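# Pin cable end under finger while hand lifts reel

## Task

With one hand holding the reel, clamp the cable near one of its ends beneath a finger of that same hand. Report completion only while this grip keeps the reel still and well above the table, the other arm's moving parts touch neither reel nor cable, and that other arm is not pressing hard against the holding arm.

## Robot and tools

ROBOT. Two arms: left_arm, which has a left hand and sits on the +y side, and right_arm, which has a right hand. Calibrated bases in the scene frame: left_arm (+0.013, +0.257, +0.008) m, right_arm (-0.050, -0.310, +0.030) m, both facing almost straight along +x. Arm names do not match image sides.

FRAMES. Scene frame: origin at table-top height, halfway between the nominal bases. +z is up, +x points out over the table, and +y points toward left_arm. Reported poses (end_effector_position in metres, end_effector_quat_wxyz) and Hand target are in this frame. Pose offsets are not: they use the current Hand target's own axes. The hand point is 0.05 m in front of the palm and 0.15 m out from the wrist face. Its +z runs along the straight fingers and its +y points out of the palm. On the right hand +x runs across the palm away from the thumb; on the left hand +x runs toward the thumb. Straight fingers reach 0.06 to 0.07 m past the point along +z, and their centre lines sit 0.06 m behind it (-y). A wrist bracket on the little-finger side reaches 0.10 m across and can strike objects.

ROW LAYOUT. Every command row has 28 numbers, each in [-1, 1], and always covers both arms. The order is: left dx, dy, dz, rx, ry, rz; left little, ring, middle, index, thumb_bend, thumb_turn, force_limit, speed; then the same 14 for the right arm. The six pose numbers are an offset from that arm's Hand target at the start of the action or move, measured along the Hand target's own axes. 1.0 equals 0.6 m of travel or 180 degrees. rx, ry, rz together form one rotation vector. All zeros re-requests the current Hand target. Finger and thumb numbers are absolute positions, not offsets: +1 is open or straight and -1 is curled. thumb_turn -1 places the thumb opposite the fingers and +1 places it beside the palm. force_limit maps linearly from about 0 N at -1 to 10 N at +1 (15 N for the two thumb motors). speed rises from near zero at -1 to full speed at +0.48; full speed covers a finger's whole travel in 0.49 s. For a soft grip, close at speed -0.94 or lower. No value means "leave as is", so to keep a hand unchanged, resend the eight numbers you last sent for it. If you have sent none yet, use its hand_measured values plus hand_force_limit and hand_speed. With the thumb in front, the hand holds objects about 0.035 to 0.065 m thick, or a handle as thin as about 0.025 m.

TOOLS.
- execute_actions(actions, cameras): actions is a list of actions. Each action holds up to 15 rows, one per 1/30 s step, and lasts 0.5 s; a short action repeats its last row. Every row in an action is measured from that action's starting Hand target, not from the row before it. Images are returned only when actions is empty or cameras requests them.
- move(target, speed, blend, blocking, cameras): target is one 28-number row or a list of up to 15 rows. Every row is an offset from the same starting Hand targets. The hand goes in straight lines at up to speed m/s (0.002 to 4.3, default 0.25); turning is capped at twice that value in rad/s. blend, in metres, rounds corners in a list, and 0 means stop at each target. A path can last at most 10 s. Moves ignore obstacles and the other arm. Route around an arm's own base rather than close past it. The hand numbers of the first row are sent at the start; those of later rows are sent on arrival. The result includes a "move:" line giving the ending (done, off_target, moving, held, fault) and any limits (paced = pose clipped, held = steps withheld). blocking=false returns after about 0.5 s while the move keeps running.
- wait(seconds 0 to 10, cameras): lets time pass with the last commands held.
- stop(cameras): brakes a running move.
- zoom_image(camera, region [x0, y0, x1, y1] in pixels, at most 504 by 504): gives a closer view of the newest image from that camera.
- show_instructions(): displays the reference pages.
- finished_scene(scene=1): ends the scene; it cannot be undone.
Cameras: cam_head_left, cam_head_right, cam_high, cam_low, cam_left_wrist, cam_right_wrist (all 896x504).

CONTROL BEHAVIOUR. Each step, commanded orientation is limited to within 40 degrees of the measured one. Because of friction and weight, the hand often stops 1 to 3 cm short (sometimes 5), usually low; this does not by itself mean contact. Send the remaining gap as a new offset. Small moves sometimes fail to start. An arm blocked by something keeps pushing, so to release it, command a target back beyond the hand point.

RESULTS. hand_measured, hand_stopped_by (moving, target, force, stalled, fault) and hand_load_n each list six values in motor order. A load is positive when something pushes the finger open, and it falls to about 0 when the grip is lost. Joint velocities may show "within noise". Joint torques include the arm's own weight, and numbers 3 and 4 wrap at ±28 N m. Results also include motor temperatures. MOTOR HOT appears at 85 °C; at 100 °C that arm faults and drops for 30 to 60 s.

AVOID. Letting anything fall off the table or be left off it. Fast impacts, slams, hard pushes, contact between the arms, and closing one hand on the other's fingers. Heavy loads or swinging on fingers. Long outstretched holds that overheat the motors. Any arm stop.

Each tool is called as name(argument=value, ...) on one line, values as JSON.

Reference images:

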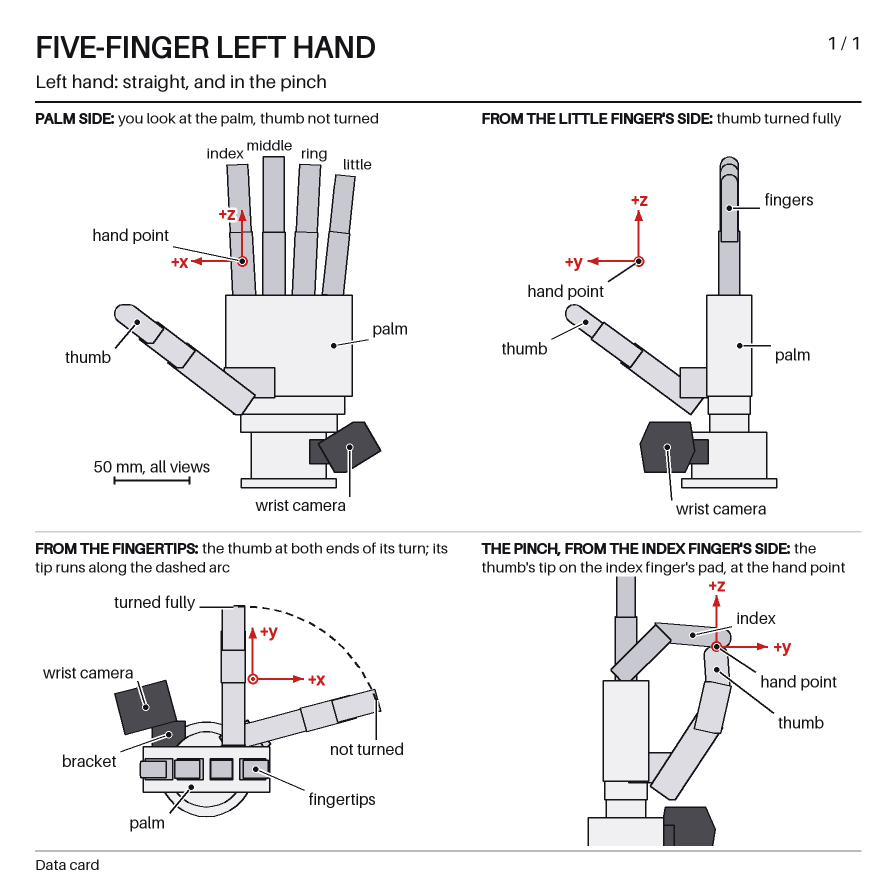

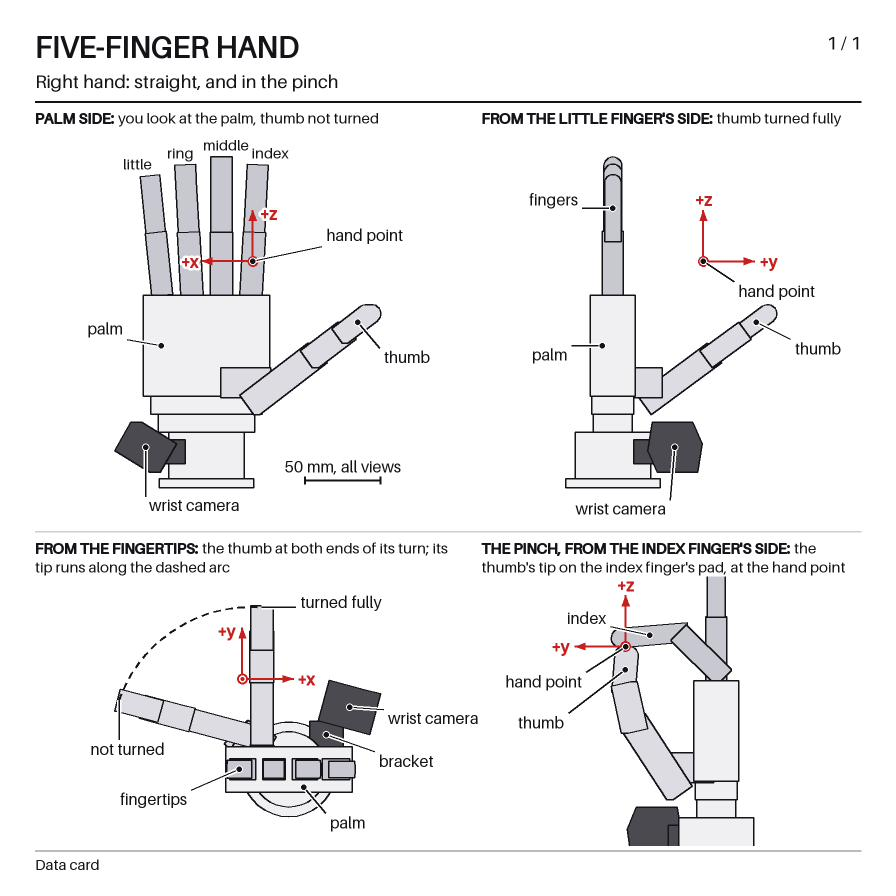

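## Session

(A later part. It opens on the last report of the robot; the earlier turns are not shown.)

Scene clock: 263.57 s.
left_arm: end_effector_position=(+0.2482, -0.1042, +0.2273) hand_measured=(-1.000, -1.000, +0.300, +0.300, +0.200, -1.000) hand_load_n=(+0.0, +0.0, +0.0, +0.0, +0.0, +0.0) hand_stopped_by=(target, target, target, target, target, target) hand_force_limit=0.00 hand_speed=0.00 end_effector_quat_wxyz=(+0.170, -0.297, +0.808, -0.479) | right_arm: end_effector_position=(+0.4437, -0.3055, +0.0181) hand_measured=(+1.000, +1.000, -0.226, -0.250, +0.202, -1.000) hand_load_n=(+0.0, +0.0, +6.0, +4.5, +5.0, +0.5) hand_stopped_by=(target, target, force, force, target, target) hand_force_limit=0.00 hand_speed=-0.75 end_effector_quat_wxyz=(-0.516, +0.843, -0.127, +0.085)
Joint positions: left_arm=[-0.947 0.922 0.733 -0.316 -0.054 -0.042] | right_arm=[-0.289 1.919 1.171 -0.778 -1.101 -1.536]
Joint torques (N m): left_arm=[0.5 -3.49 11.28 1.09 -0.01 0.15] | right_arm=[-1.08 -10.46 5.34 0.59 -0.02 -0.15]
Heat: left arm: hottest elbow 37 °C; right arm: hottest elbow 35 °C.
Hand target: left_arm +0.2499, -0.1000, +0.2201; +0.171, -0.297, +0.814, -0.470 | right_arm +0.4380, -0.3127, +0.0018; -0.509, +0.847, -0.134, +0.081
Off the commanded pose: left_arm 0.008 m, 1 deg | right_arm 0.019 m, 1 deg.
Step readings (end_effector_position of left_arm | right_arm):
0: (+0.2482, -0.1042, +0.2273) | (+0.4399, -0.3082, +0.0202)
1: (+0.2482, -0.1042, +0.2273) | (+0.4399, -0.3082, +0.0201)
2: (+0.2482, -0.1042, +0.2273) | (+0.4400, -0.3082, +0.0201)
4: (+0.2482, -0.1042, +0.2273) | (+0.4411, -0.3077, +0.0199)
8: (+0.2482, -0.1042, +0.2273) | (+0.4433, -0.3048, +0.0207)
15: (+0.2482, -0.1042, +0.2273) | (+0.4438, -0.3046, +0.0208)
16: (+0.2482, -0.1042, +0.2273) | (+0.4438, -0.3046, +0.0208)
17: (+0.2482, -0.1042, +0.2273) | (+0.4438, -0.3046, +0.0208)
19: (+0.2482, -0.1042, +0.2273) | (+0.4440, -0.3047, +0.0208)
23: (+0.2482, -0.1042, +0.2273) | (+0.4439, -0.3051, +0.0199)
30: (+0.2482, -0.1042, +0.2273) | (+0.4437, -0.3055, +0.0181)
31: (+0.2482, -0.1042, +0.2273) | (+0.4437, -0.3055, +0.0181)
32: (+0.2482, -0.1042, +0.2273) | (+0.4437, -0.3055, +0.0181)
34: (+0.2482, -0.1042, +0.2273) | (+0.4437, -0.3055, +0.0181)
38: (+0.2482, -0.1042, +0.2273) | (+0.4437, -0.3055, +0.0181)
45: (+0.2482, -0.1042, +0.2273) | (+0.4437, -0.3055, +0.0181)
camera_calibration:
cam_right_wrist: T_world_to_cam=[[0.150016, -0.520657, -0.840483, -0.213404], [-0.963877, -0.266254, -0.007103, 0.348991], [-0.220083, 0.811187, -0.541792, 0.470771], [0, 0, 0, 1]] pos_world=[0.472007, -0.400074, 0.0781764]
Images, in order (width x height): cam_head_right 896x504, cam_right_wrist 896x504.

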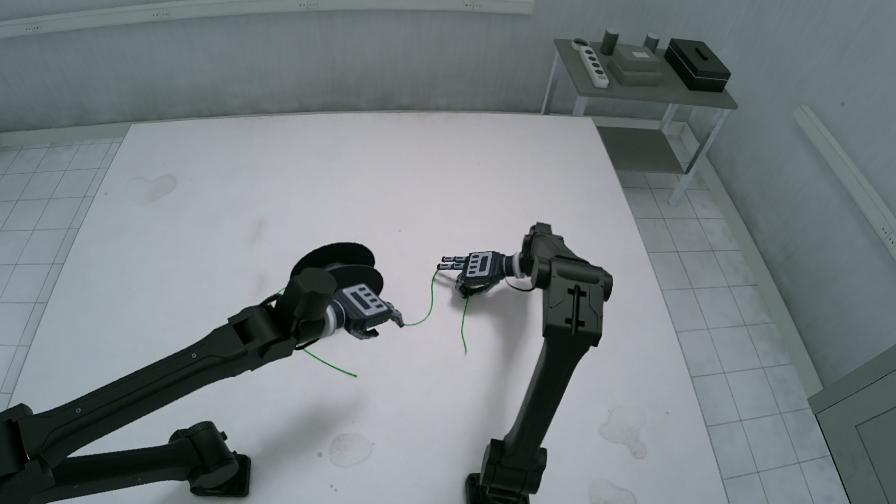

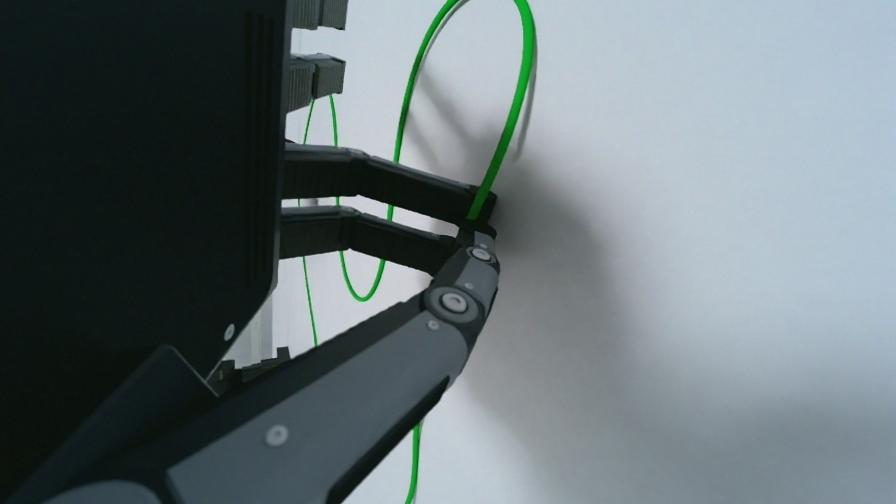

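move(target=[0,0,0,0,0,0,-1,-1,0.3,0.3,0.2,-1,0,0.0,0,-0.1766,-0.0939,0,0,0,1,1,-0.55,-0.55,0.2,-1,0.2,-0.85], speed=0.1, cameras=["cam_head_right","cam_head_left","cam_right_wrist","cam_high","cam_low"])

zoom_image(camera="cam_high", region=[400, 80, 600, 260])

zoom_image(camera="cam_head_left", region=[380, 200, 540, 380])

zoom_image(camera="cam_low", region=[300, 200, 420, 310])

Scene clock: 265.77 s.
left_arm: end_effector_position=(+0.2482, -0.1042, +0.2273) hand_measured=(-1.000, -1.000, +0.300, +0.300, +0.200, -1.000) hand_load_n=(+0.0, +0.0, +0.0, +0.0, +0.0, +0.0) hand_stopped_by=(target, target, target, target, target, target) hand_force_limit=0.00 hand_speed=0.00 end_effector_quat_wxyz=(+0.170, -0.297, +0.808, -0.479) | right_arm: end_effector_position=(+0.4195, -0.3028, +0.1041) hand_measured=(+1.000, +1.000, -0.234, -0.260, +0.202, -1.000) hand_load_n=(+0.0, -0.5, +8.5, +6.0, +7.0, +0.0) hand_stopped_by=(target, target, force, force, target, target) hand_force_limit=0.20 hand_speed=-0.85 end_effector_quat_wxyz=(-0.513, +0.844, -0.146, +0.057)
Joint positions: left_arm=[-0.947 0.922 0.733 -0.316 -0.054 -0.042] | right_arm=[-0.293 1.76 1.209 -1.046 -1.084 -1.538]
Joint torques (N m): left_arm=[0.38 -3.43 11.25 1.07 0 0.15] | right_arm=[-0.79 -12.1 11.14 -0.25 -0.69 -0.12]
Heat: left arm: hottest elbow 37 °C; right arm: hottest elbow 35 °C.
Hand target: left_arm +0.2499, -0.1000, +0.2201; +0.171, -0.297, +0.814, -0.470 | right_arm +0.4380, -0.3127, +0.1219; -0.509, +0.847, -0.134, +0.081
Off the commanded pose: left_arm 0.008 m, 1 deg | right_arm 0.027 m, 3 deg.
move: off_target (right_arm)
camera_calibration:
cam_right_wrist: T_world_to_cam=[[0.0892098, -0.518412, -0.850465, -0.108881], [-0.962927, -0.263142, 0.0593951, 0.320647], [-0.254584, 0.813637, -0.522667, 0.523091], [0, 0, 0, 1]] pos_world=[0.451644, -0.397676, 0.161758]
Images, in order (width x height): cam_head_left 896x504, cam_head_right 896x504, cam_high 896x504, cam_low 896x504, cam_right_wrist 896x504.

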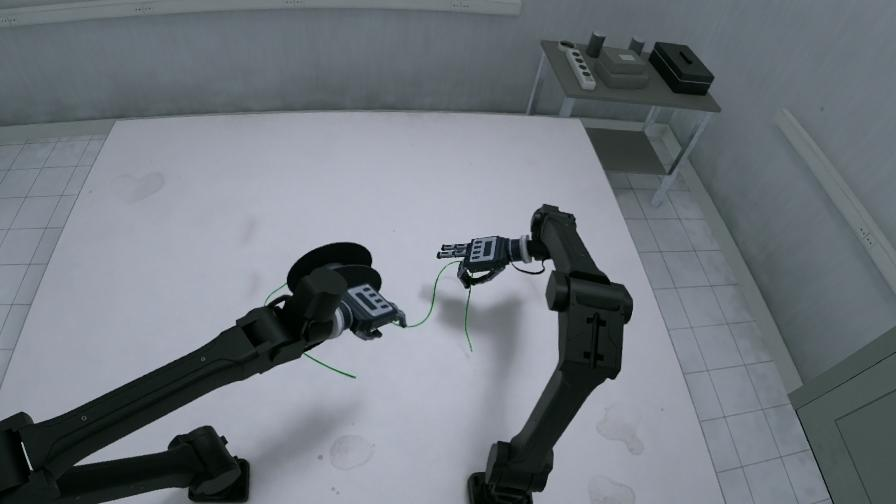

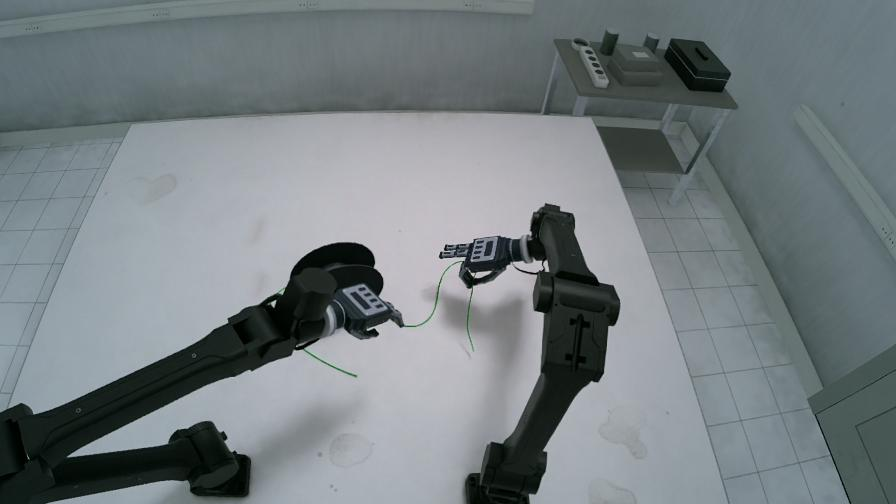

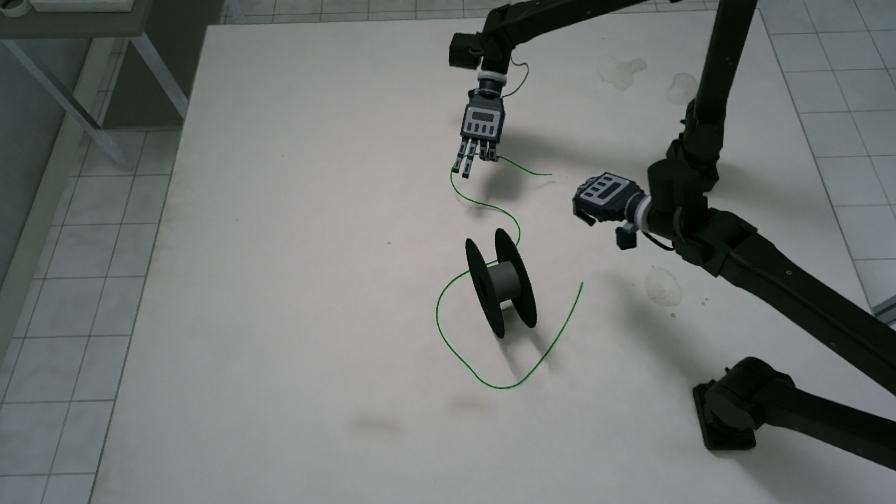

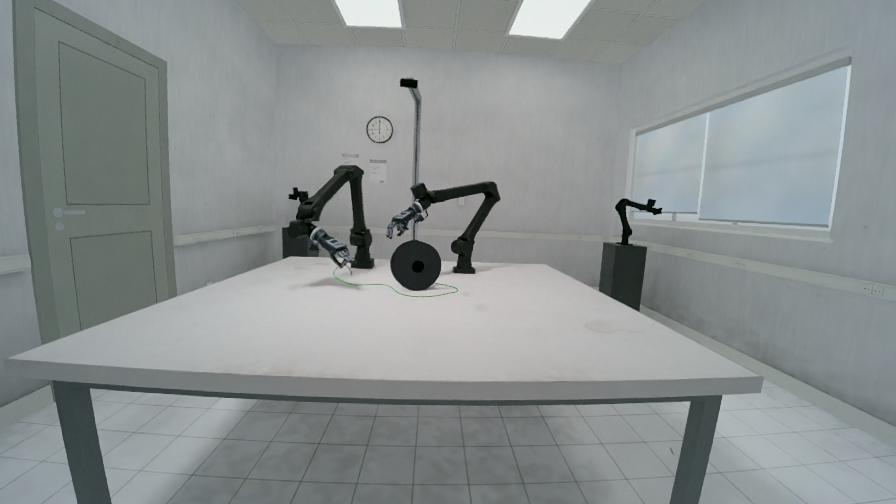

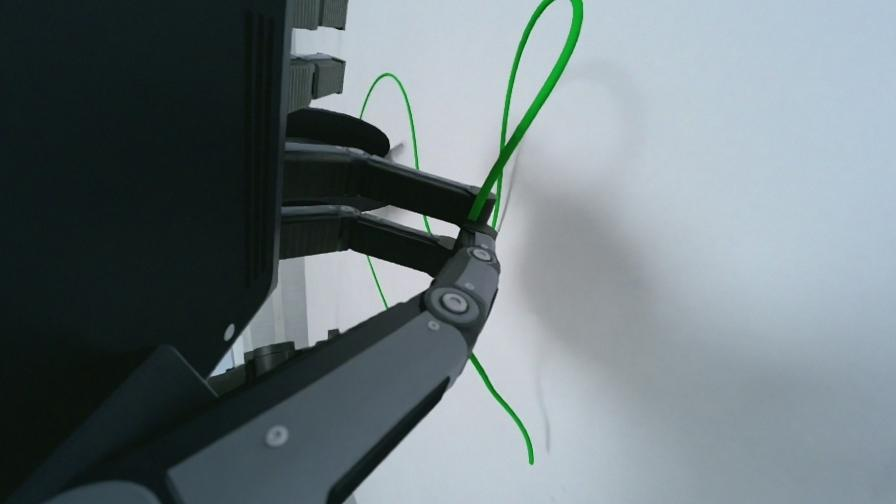

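Scaled by 2.520 from the camera's 896x504 image, which has a finer 1280x720 frame.

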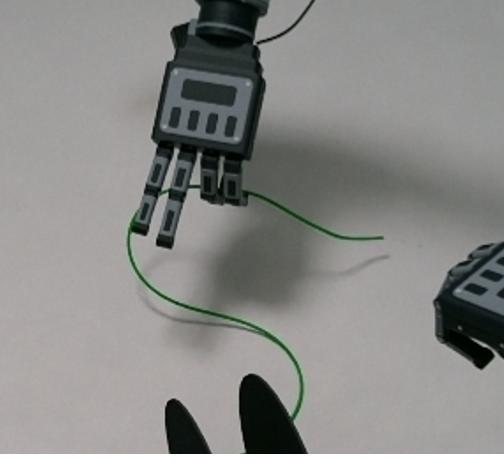

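Scaled by 2.800 from the camera's 896x504 image, which has a finer 1280x720 frame.

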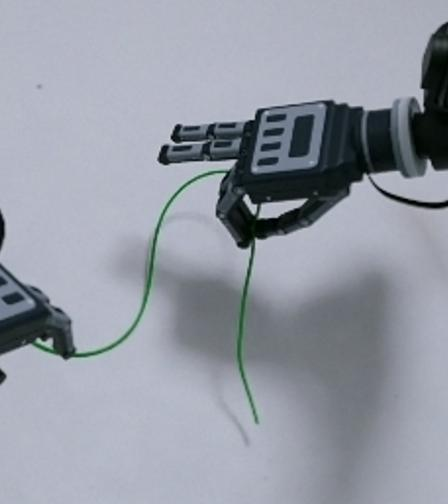

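Scaled by 4.200 from the camera's 896x504 image, which has a finer 1280x720 frame.

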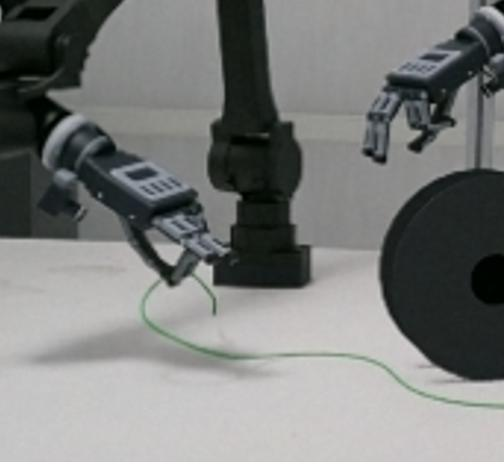

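move(target=[[-0.1802,0.0047,-0.2747,0.1463,-0.1549,-0.1572,1,1,0.25,0.25,0.9,-1,0,0.2,0,0,0,0,0,0,1,1,-0.55,-0.55,0.2,-1,0.2,-0.85],[-0.3778,0.0115,-0.1787,0.2926,-0.3098,-0.3144,1,1,0.25,0.25,0.9,-1,0,0.2,0,0,0,0,0,0,1,1,-0.55,-0.55,0.2,-1,0.2,-0.85]], speed=[0.3,0.25], blend=[0.03,0], cameras=["cam_head_left","cam_head_right","cam_high","cam_left_wrist"])

Scene clock: 271.73 s.
left_arm: end_effector_position=(+0.3600, +0.1171, +0.2655) hand_measured=(+1.000, +1.000, +0.250, +0.250, +0.900, -1.000) hand_load_n=(+0.0, +0.0, +0.0, +0.0, +0.0, +0.0) hand_stopped_by=(target, target, target, target, target, target) hand_force_limit=0.00 hand_speed=0.20 end_effector_quat_wxyz=(-0.384, +0.689, -0.163, +0.592) | right_arm: end_effector_position=(+0.4195, -0.3028, +0.1041) hand_measured=(+1.000, +1.000, -0.234, -0.260, +0.202, -1.000) hand_load_n=(+0.0, +0.0, +8.0, +6.0, +7.0, +0.0) hand_stopped_by=(target, target, force, force, target, target) hand_force_limit=0.20 hand_speed=-0.85 end_effector_quat_wxyz=(-0.513, +0.844, -0.146, +0.057)
Joint positions: left_arm=[-0.798 0.699 0.309 0.382 -1.134 -0.77] | right_arm=[-0.293 1.76 1.209 -1.046 -1.084 -1.538]
Joint torques (N m): left_arm=[0.32 0.5 10.73 1.61 -0.3 -0.06] | right_arm=[-0.79 -12.04 11.17 -0.23 -0.68 -0.12]
Heat: left arm: hottest elbow 37 °C; right arm: hottest elbow 35 °C.
Hand target: left_arm +0.3615, +0.1196, +0.2676; -0.382, +0.690, -0.152, +0.595 | right_arm +0.4380, -0.3127, +0.1219; -0.509, +0.847, -0.134, +0.081
Off the commanded pose: left_arm 0.004 m, 1 deg | right_arm 0.028 m, 3 deg.
move: off_target (right_arm)
camera_calibration:
cam_left_wrist: T_world_to_cam=[[-0.119642, 0.465216, 0.877075, -0.2417], [-0.197927, -0.876863, 0.438105, 0.0612276], [0.972888, -0.121181, 0.196989, -0.270024], [0, 0, 0, 1]] pos_world=[0.245904, 0.133409, 0.238356]
Images, in order (width x height): cam_head_left 896x504, cam_head_right 896x504, cam_high 896x504, cam_left_wrist 896x504.

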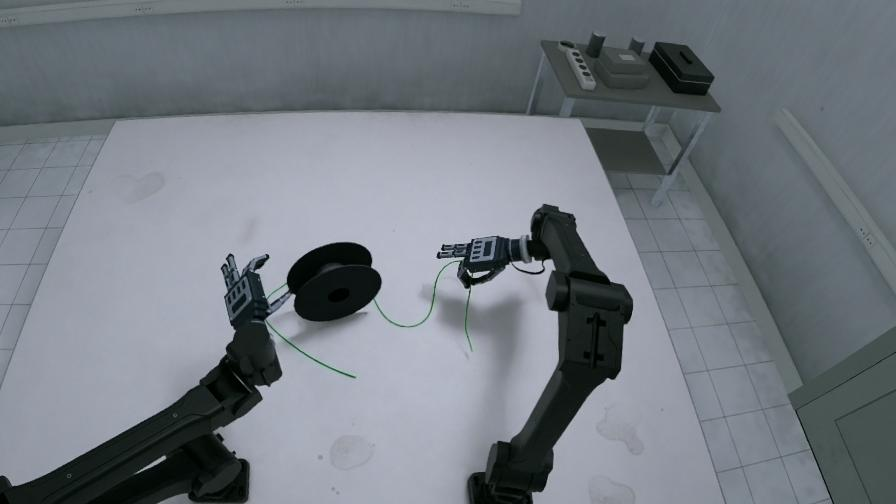

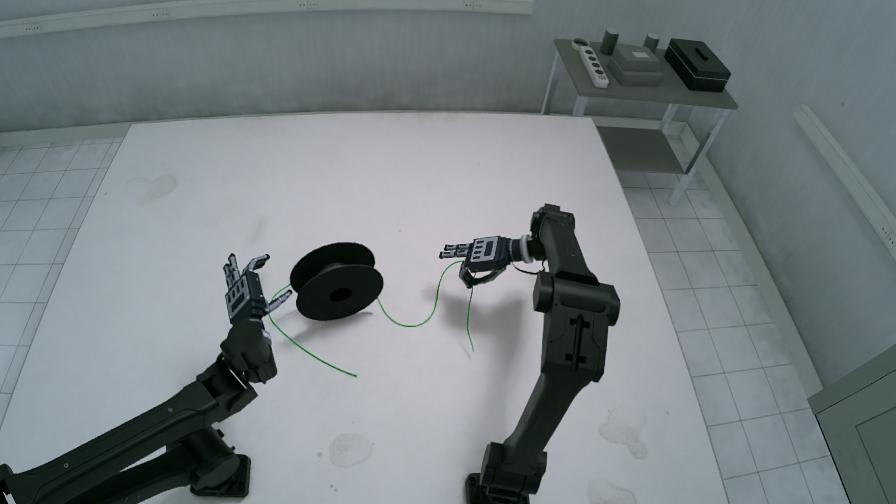

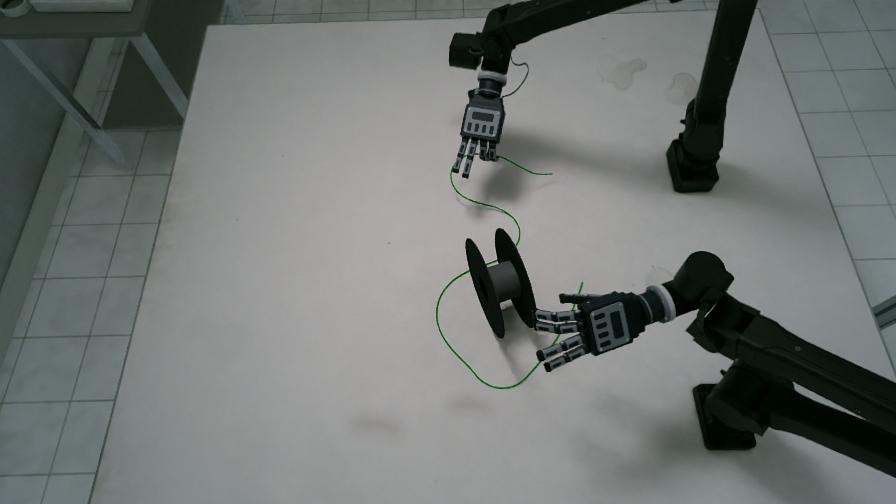

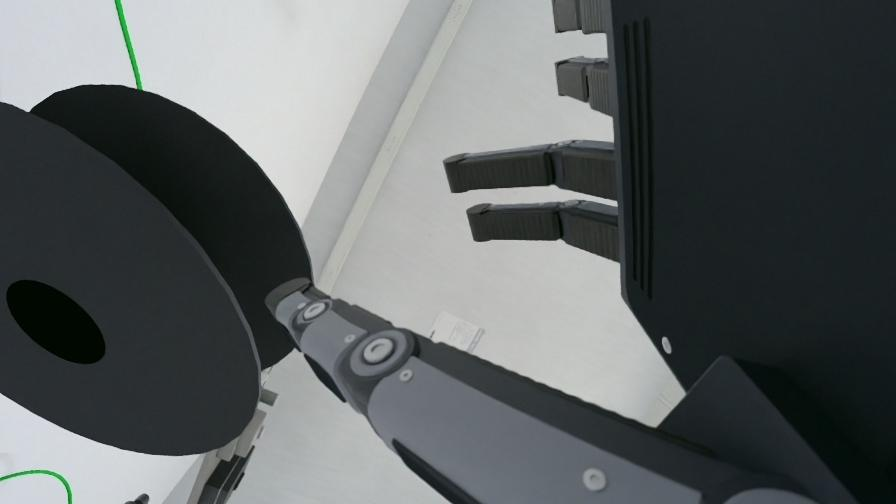

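move(target=[0,0.1867,0,0,0,0,1,1,0.25,0.25,0.9,-1,0,0.2,0,0,0,0,0,0,1,1,-0.55,-0.55,0.2,-1,0.2,-0.85], speed=0.1, cameras=["cam_head_left","cam_left_wrist"])

zoom_image(camera="cam_head_left", region=[240, 220, 400, 380])

Scene clock: 275.13 s.
left_arm: end_effector_position=(+0.3838, +0.0557, +0.1787) hand_measured=(+1.000, +1.000, +0.250, +0.250, +0.900, -1.000) hand_load_n=(-0.5, +0.0, +0.0, +0.0, +0.0, +0.0) hand_stopped_by=(target, target, target, target, target, target) hand_force_limit=0.00 hand_speed=0.20 end_effector_quat_wxyz=(-0.387, +0.693, -0.158, +0.588) | right_arm: end_effector_position=(+0.4195, -0.3028, +0.1041) hand_measured=(+1.000, +1.000, -0.234, -0.260, +0.202, -1.000) hand_load_n=(+0.0, +0.0, +8.0, +6.0, +7.0, +0.0) hand_stopped_by=(target, target, force, force, target, target) hand_force_limit=0.20 hand_speed=-0.85 end_effector_quat_wxyz=(-0.513, +0.844, -0.146, +0.057)
Joint positions: left_arm=[-0.904 1.28 0.306 0.942 -1.254 -0.794] | right_arm=[-0.293 1.76 1.209 -1.046 -1.084 -1.538]
Joint torques (N m): left_arm=[-1.03 -3.72 9.47 1.65 -0.32 0.11] | right_arm=[-0.79 -12.04 11.14 -0.25 -0.69 -0.11]
Heat: left arm: hottest elbow 37 °C; right arm: hottest elbow 36 °C.
Hand target: left_arm +0.3889, +0.0454, +0.1882; -0.382, +0.690, -0.152, +0.595 | right_arm +0.4380, -0.3127, +0.1219; -0.509, +0.847, -0.134, +0.081
Off the commanded pose: left_arm 0.015 m, 1 deg | right_arm 0.028 m, 3 deg.
move: off_target (left_arm, right_arm)
camera_calibration:
cam_left_wrist: T_world_to_cam=[[-0.121774, 0.466298, 0.876206, -0.133243], [-0.182301, -0.878266, 0.442058, 0.0434536], [0.975673, -0.105902, 0.191957, -0.284608], [0, 0, 0, 1]] pos_world=[0.26938, 0.0701541, 0.152171]
Images, in order (width x height): cam_head_left 896x504, cam_left_wrist 896x504.

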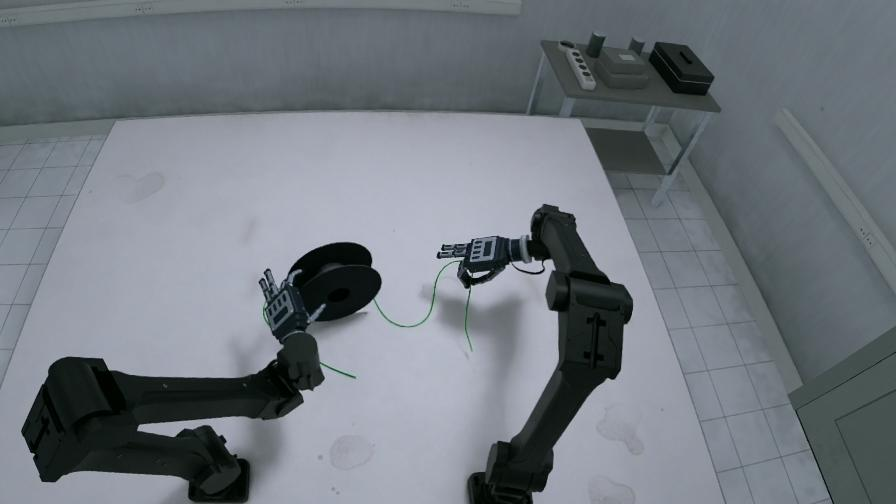

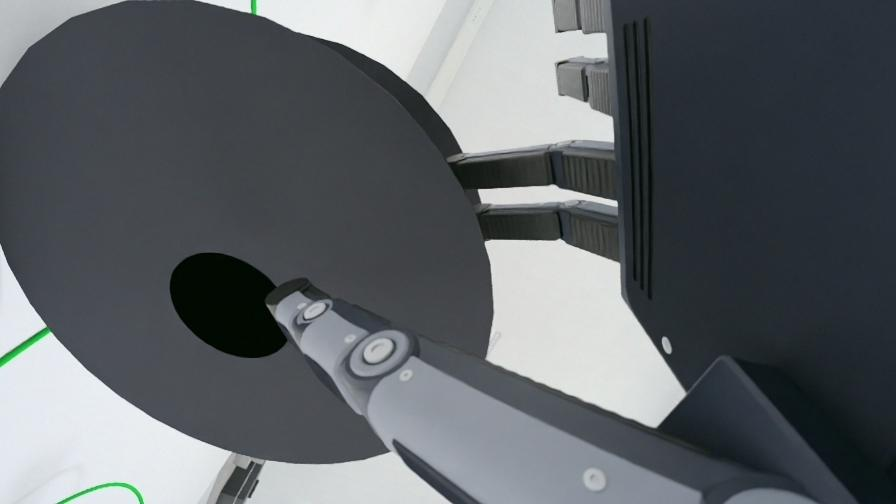

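Scaled by 3.150 from the camera's 896x504 image, which has a finer 1280x720 frame.

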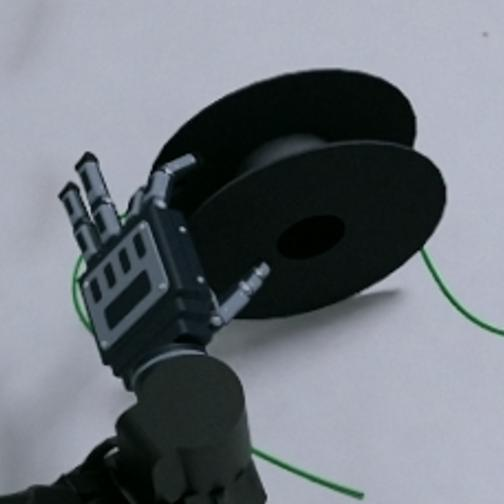

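move(target=[0,0.03,0,0,0,0,1,1,0.25,0.25,0.9,-1,0,0.2,0,0,0,0,0,0,1,1,-0.55,-0.55,0.2,-1,0.2,-0.85], speed=0.1, cameras=["all"])

Scene clock: 278.30 s.
left_arm: end_effector_position=(+0.3873, +0.0456, +0.1669) hand_measured=(+1.000, +1.000, +0.250, +0.250, +0.900, -1.000) hand_load_n=(+0.0, +0.0, +0.0, +0.0, +0.0, -0.5) hand_stopped_by=(target, target, target, target, target, target) hand_force_limit=0.00 hand_speed=0.20 end_effector_quat_wxyz=(-0.387, +0.693, -0.158, +0.588) | right_arm: end_effector_position=(+0.4195, -0.3028, +0.1041) hand_measured=(+1.000, +1.000, -0.234, -0.260, +0.202, -1.000) hand_load_n=(+0.0, +0.0, +8.5, +6.0, +7.0, +0.0) hand_stopped_by=(target, target, force, force, target, target) hand_force_limit=0.20 hand_speed=-0.85 end_effector_quat_wxyz=(-0.513, +0.844, -0.146, +0.057)
Joint positions: left_arm=[-0.917 1.365 0.322 1.012 -1.268 -0.794] | right_arm=[-0.293 1.76 1.209 -1.046 -1.084 -1.538]
Joint torques (N m): left_arm=[-1.03 -4.07 9.22 1.58 -0.32 0.11] | right_arm=[-0.85 -11.93 11.18 -0.21 -0.68 -0.12]
Heat: left arm: hottest elbow 37 °C; right arm: hottest elbow 36 °C.
Hand target: left_arm +0.3934, +0.0335, +0.1755; -0.382, +0.690, -0.152, +0.595 | right_arm +0.4380, -0.3127, +0.1219; -0.509, +0.847, -0.134, +0.081
Off the commanded pose: left_arm 0.016 m, 1 deg | right_arm 0.028 m, 3 deg.
move: off_target (left_arm, right_arm)
camera_calibration:
cam_left_wrist: T_world_to_cam=[[-0.122224, 0.466041, 0.87628, -0.117592], [-0.182133, -0.878438, 0.441785, 0.0403521], [0.975648, -0.105603, 0.192248, -0.28689], [0, 0, 0, 1]] pos_world=[0.27288, 0.0599531, 0.140371]
cam_right_wrist: T_world_to_cam=[[0.0892098, -0.518412, -0.850465, -0.108881], [-0.962927, -0.263142, 0.0593951, 0.320647], [-0.254584, 0.813637, -0.522667, 0.523091], [0, 0, 0, 1]] pos_world=[0.451644, -0.397676, 0.161758]

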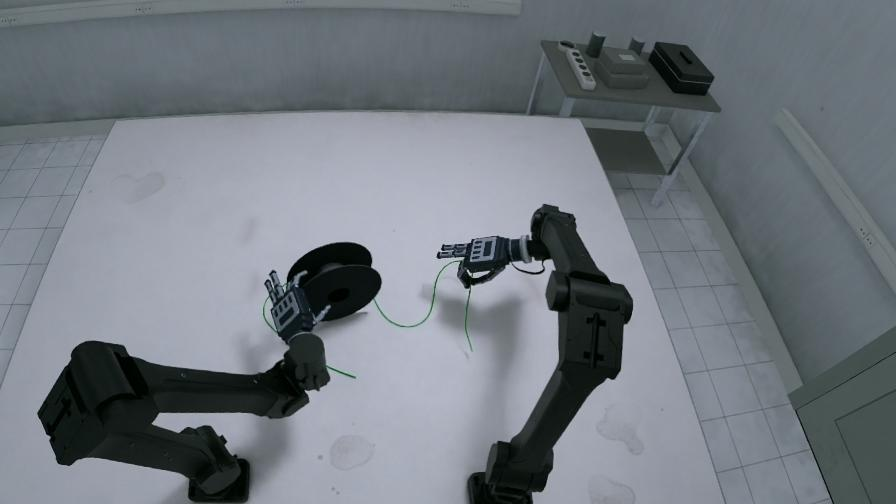

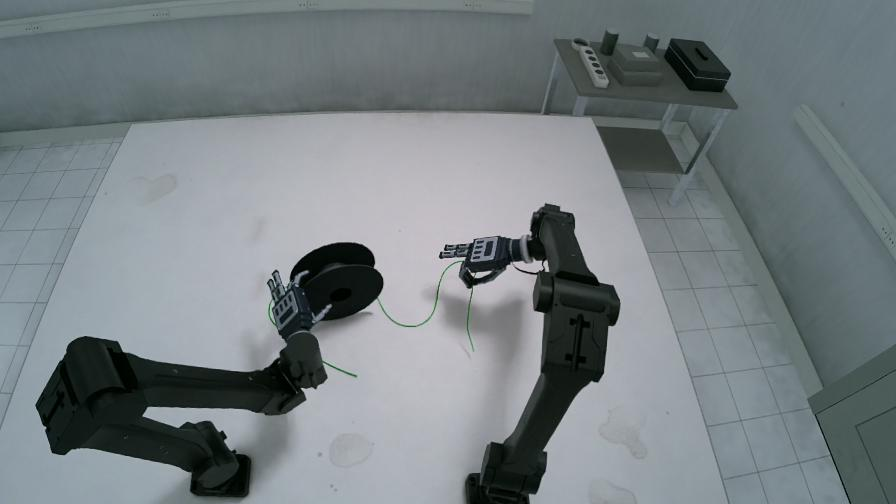

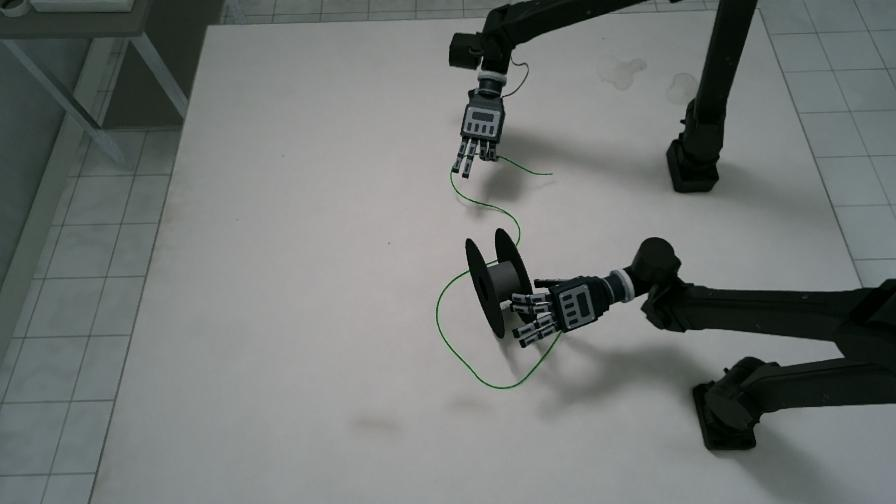

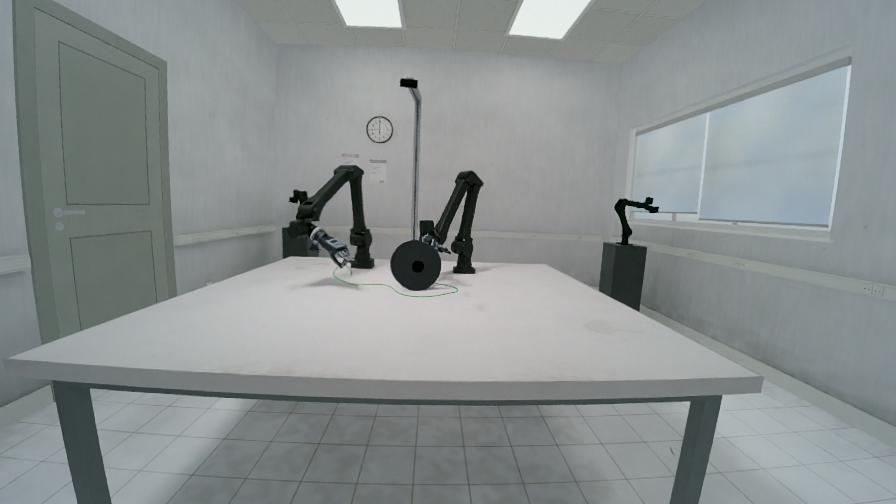

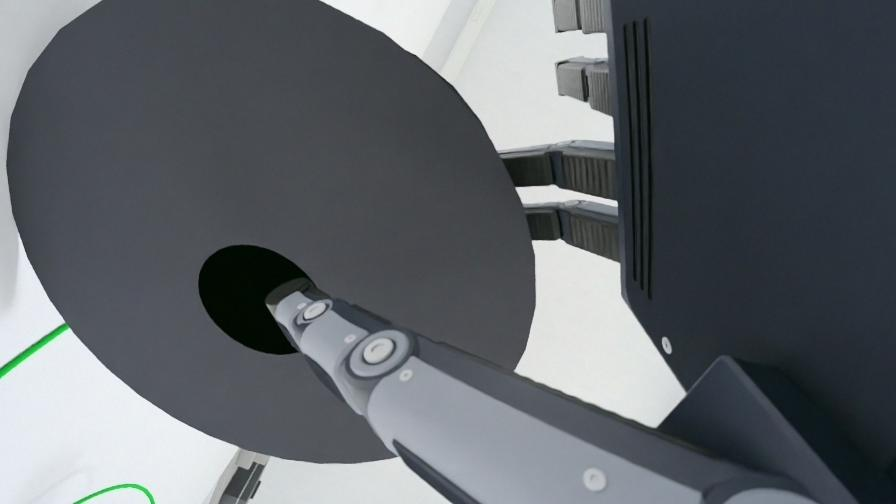

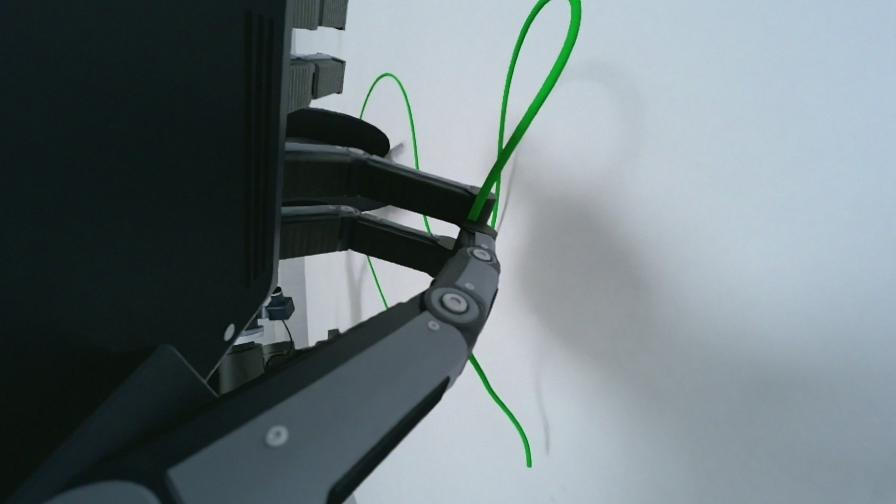

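zoom_image(camera="cam_high", region=[430, 60, 630, 380])

zoom_image(camera="cam_head_left", region=[240, 220, 540, 400])

zoom_image(camera="cam_low", region=[270, 180, 500, 320])

Scaled by 1.575 from the camera's 896x504 image, which has a finer 1280x720 frame.

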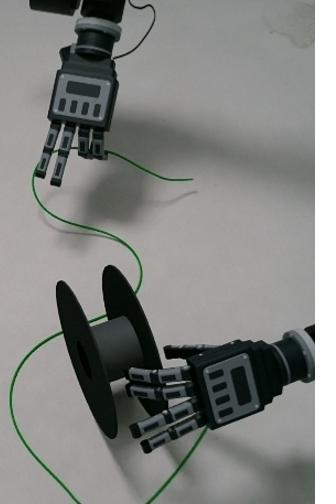

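Scaled by 1.680 from the camera's 896x504 image, which has a finer 1280x720 frame.

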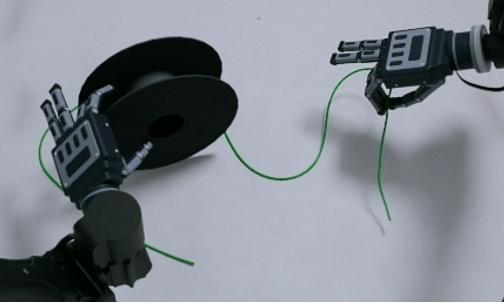

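Scaled by 2.191 from the camera's 896x504 image, which has a finer 1280x720 frame.

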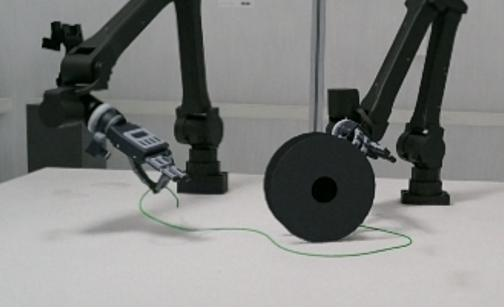

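move(target=[0,0.0167,0,0,0,0,1,1,0.25,0.25,0.9,-1,0,0.2,-0.1725,-0.4541,0.0973,0.1781,0.0664,-0.5044,1,1,-0.55,-0.55,0.2,-1,0.2,-0.85], speed=0.25, cameras=["all"])

Scene clock: 298.43 s.
left_arm: end_effector_position=(+0.3897, +0.0397, +0.1612) hand_measured=(+1.000, +1.000, +0.250, +0.250, +0.900, -1.000) hand_load_n=(+0.0, +0.0, +0.0, +0.0, +0.0, +0.0) hand_stopped_by=(target, target, target, target, target, target) hand_force_limit=0.00 hand_speed=0.20 end_effector_quat_wxyz=(-0.387, +0.693, -0.157, +0.588) | right_arm: end_effector_position=(+0.3984, -0.1127, +0.3359) hand_measured=(+1.000, +1.000, -0.234, -0.260, +0.202, -1.000) hand_load_n=(+0.0, +0.0, +8.0, +6.0, +7.0, +0.0) hand_stopped_by=(target, target, force, force, target, target) hand_force_limit=0.20 hand_speed=-0.85 end_effector_quat_wxyz=(-0.475, +0.525, +0.476, +0.522)
Joint positions: left_arm=[-0.923 1.41 0.334 1.047 -1.275 -0.794] | right_arm=[0.03 1.214 0.757 0.413 -1.446 -1.612]
Joint torques (N m): left_arm=[-1.08 -4.25 9.03 1.52 -0.32 0.1] | right_arm=[0.5 -5.48 7.8 1.7 -0.21 -0.05]
Heat: left arm: hottest elbow 37 °C; right arm: hottest elbow 36 °C.
Hand target: left_arm +0.3958, +0.0268, +0.1684; -0.382, +0.690, -0.152, +0.595 | right_arm +0.3951, -0.1100, +0.3350; -0.477, +0.522, +0.478, +0.521
Off the commanded pose: left_arm 0.016 m, 1 deg | right_arm 0.004 m, 1 deg.
move: off_target (left_arm)
camera_calibration:
cam_left_wrist: T_world_to_cam=[[-0.12394, 0.467392, 0.875319, -0.108842], [-0.182201, -0.877842, 0.44294, 0.0380438], [0.975419, -0.104586, 0.193959, -0.288942], [0, 0, 0, 1]] pos_world=[0.275281, 0.0540488, 0.134463]
cam_right_wrist: T_world_to_cam=[[0.951393, -0.110432, 0.287499, -0.491145], [0.193252, -0.512789, -0.836481, 0.148881], [0.239801, 0.851382, -0.466523, 0.272663], [0, 0, 0, 1]] pos_world=[0.373116, -0.210034, 0.392943]

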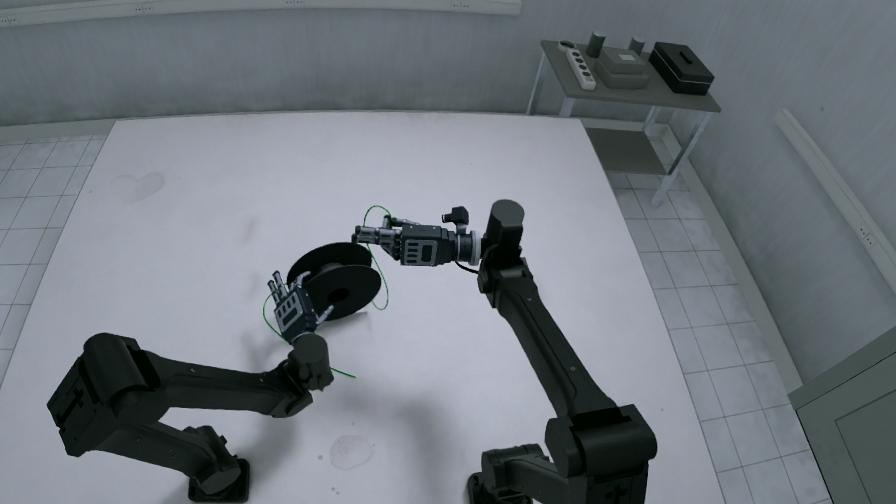

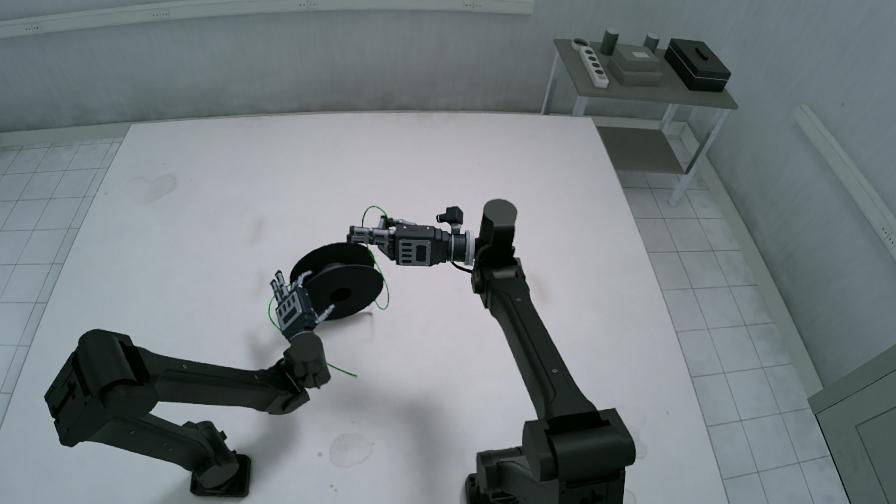

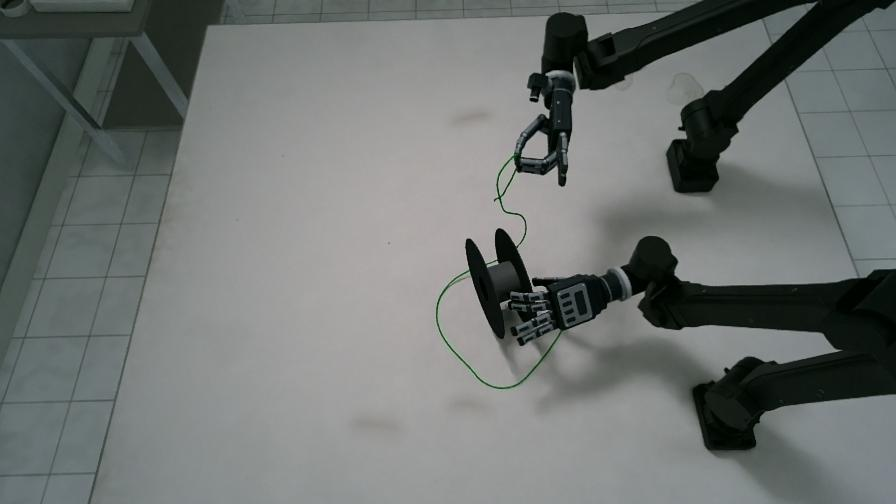

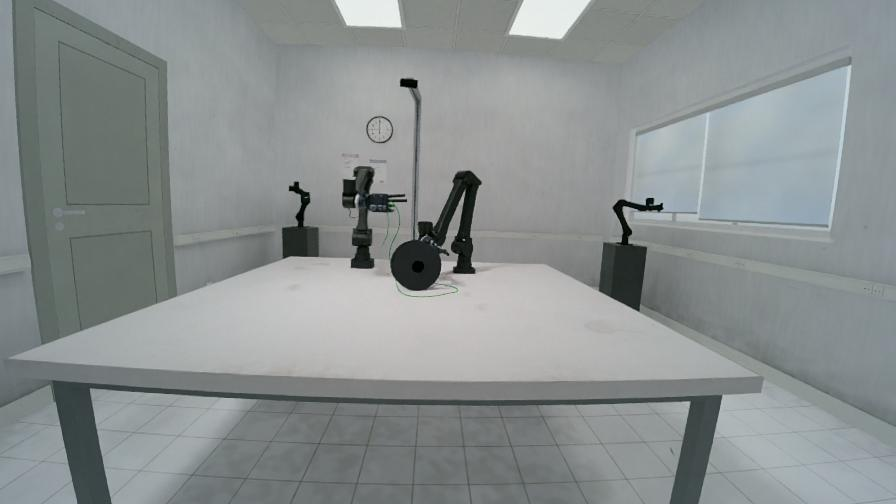

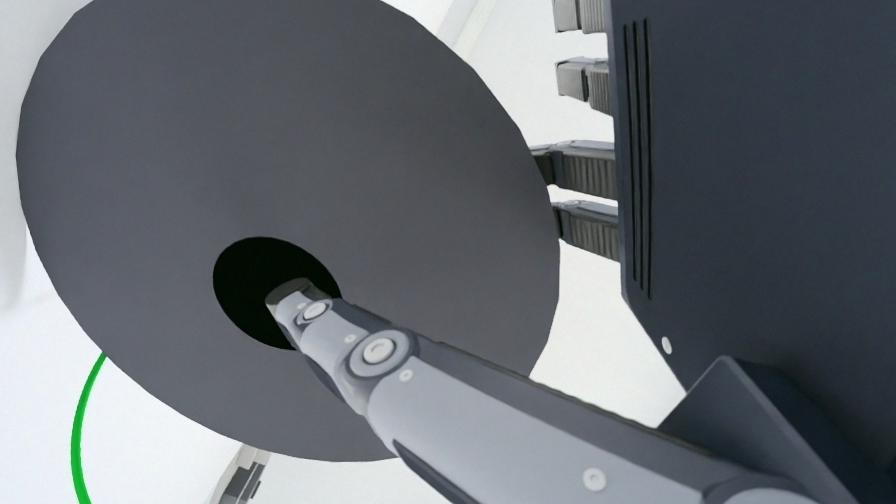

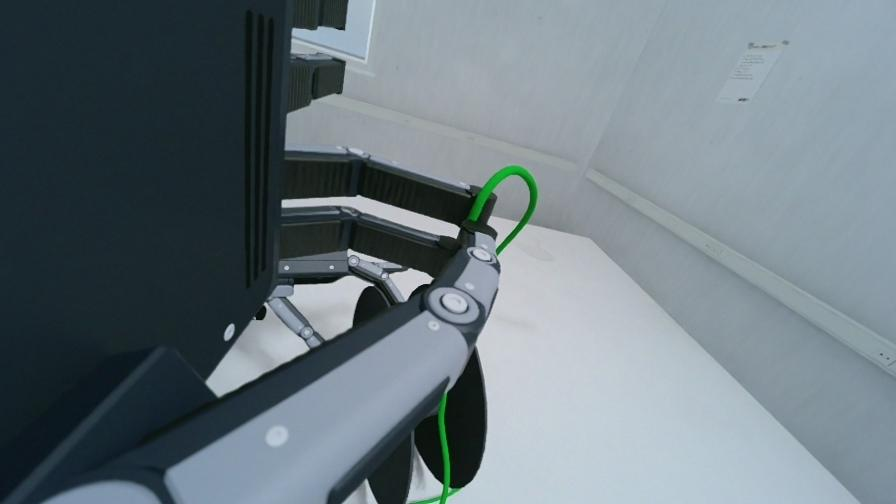

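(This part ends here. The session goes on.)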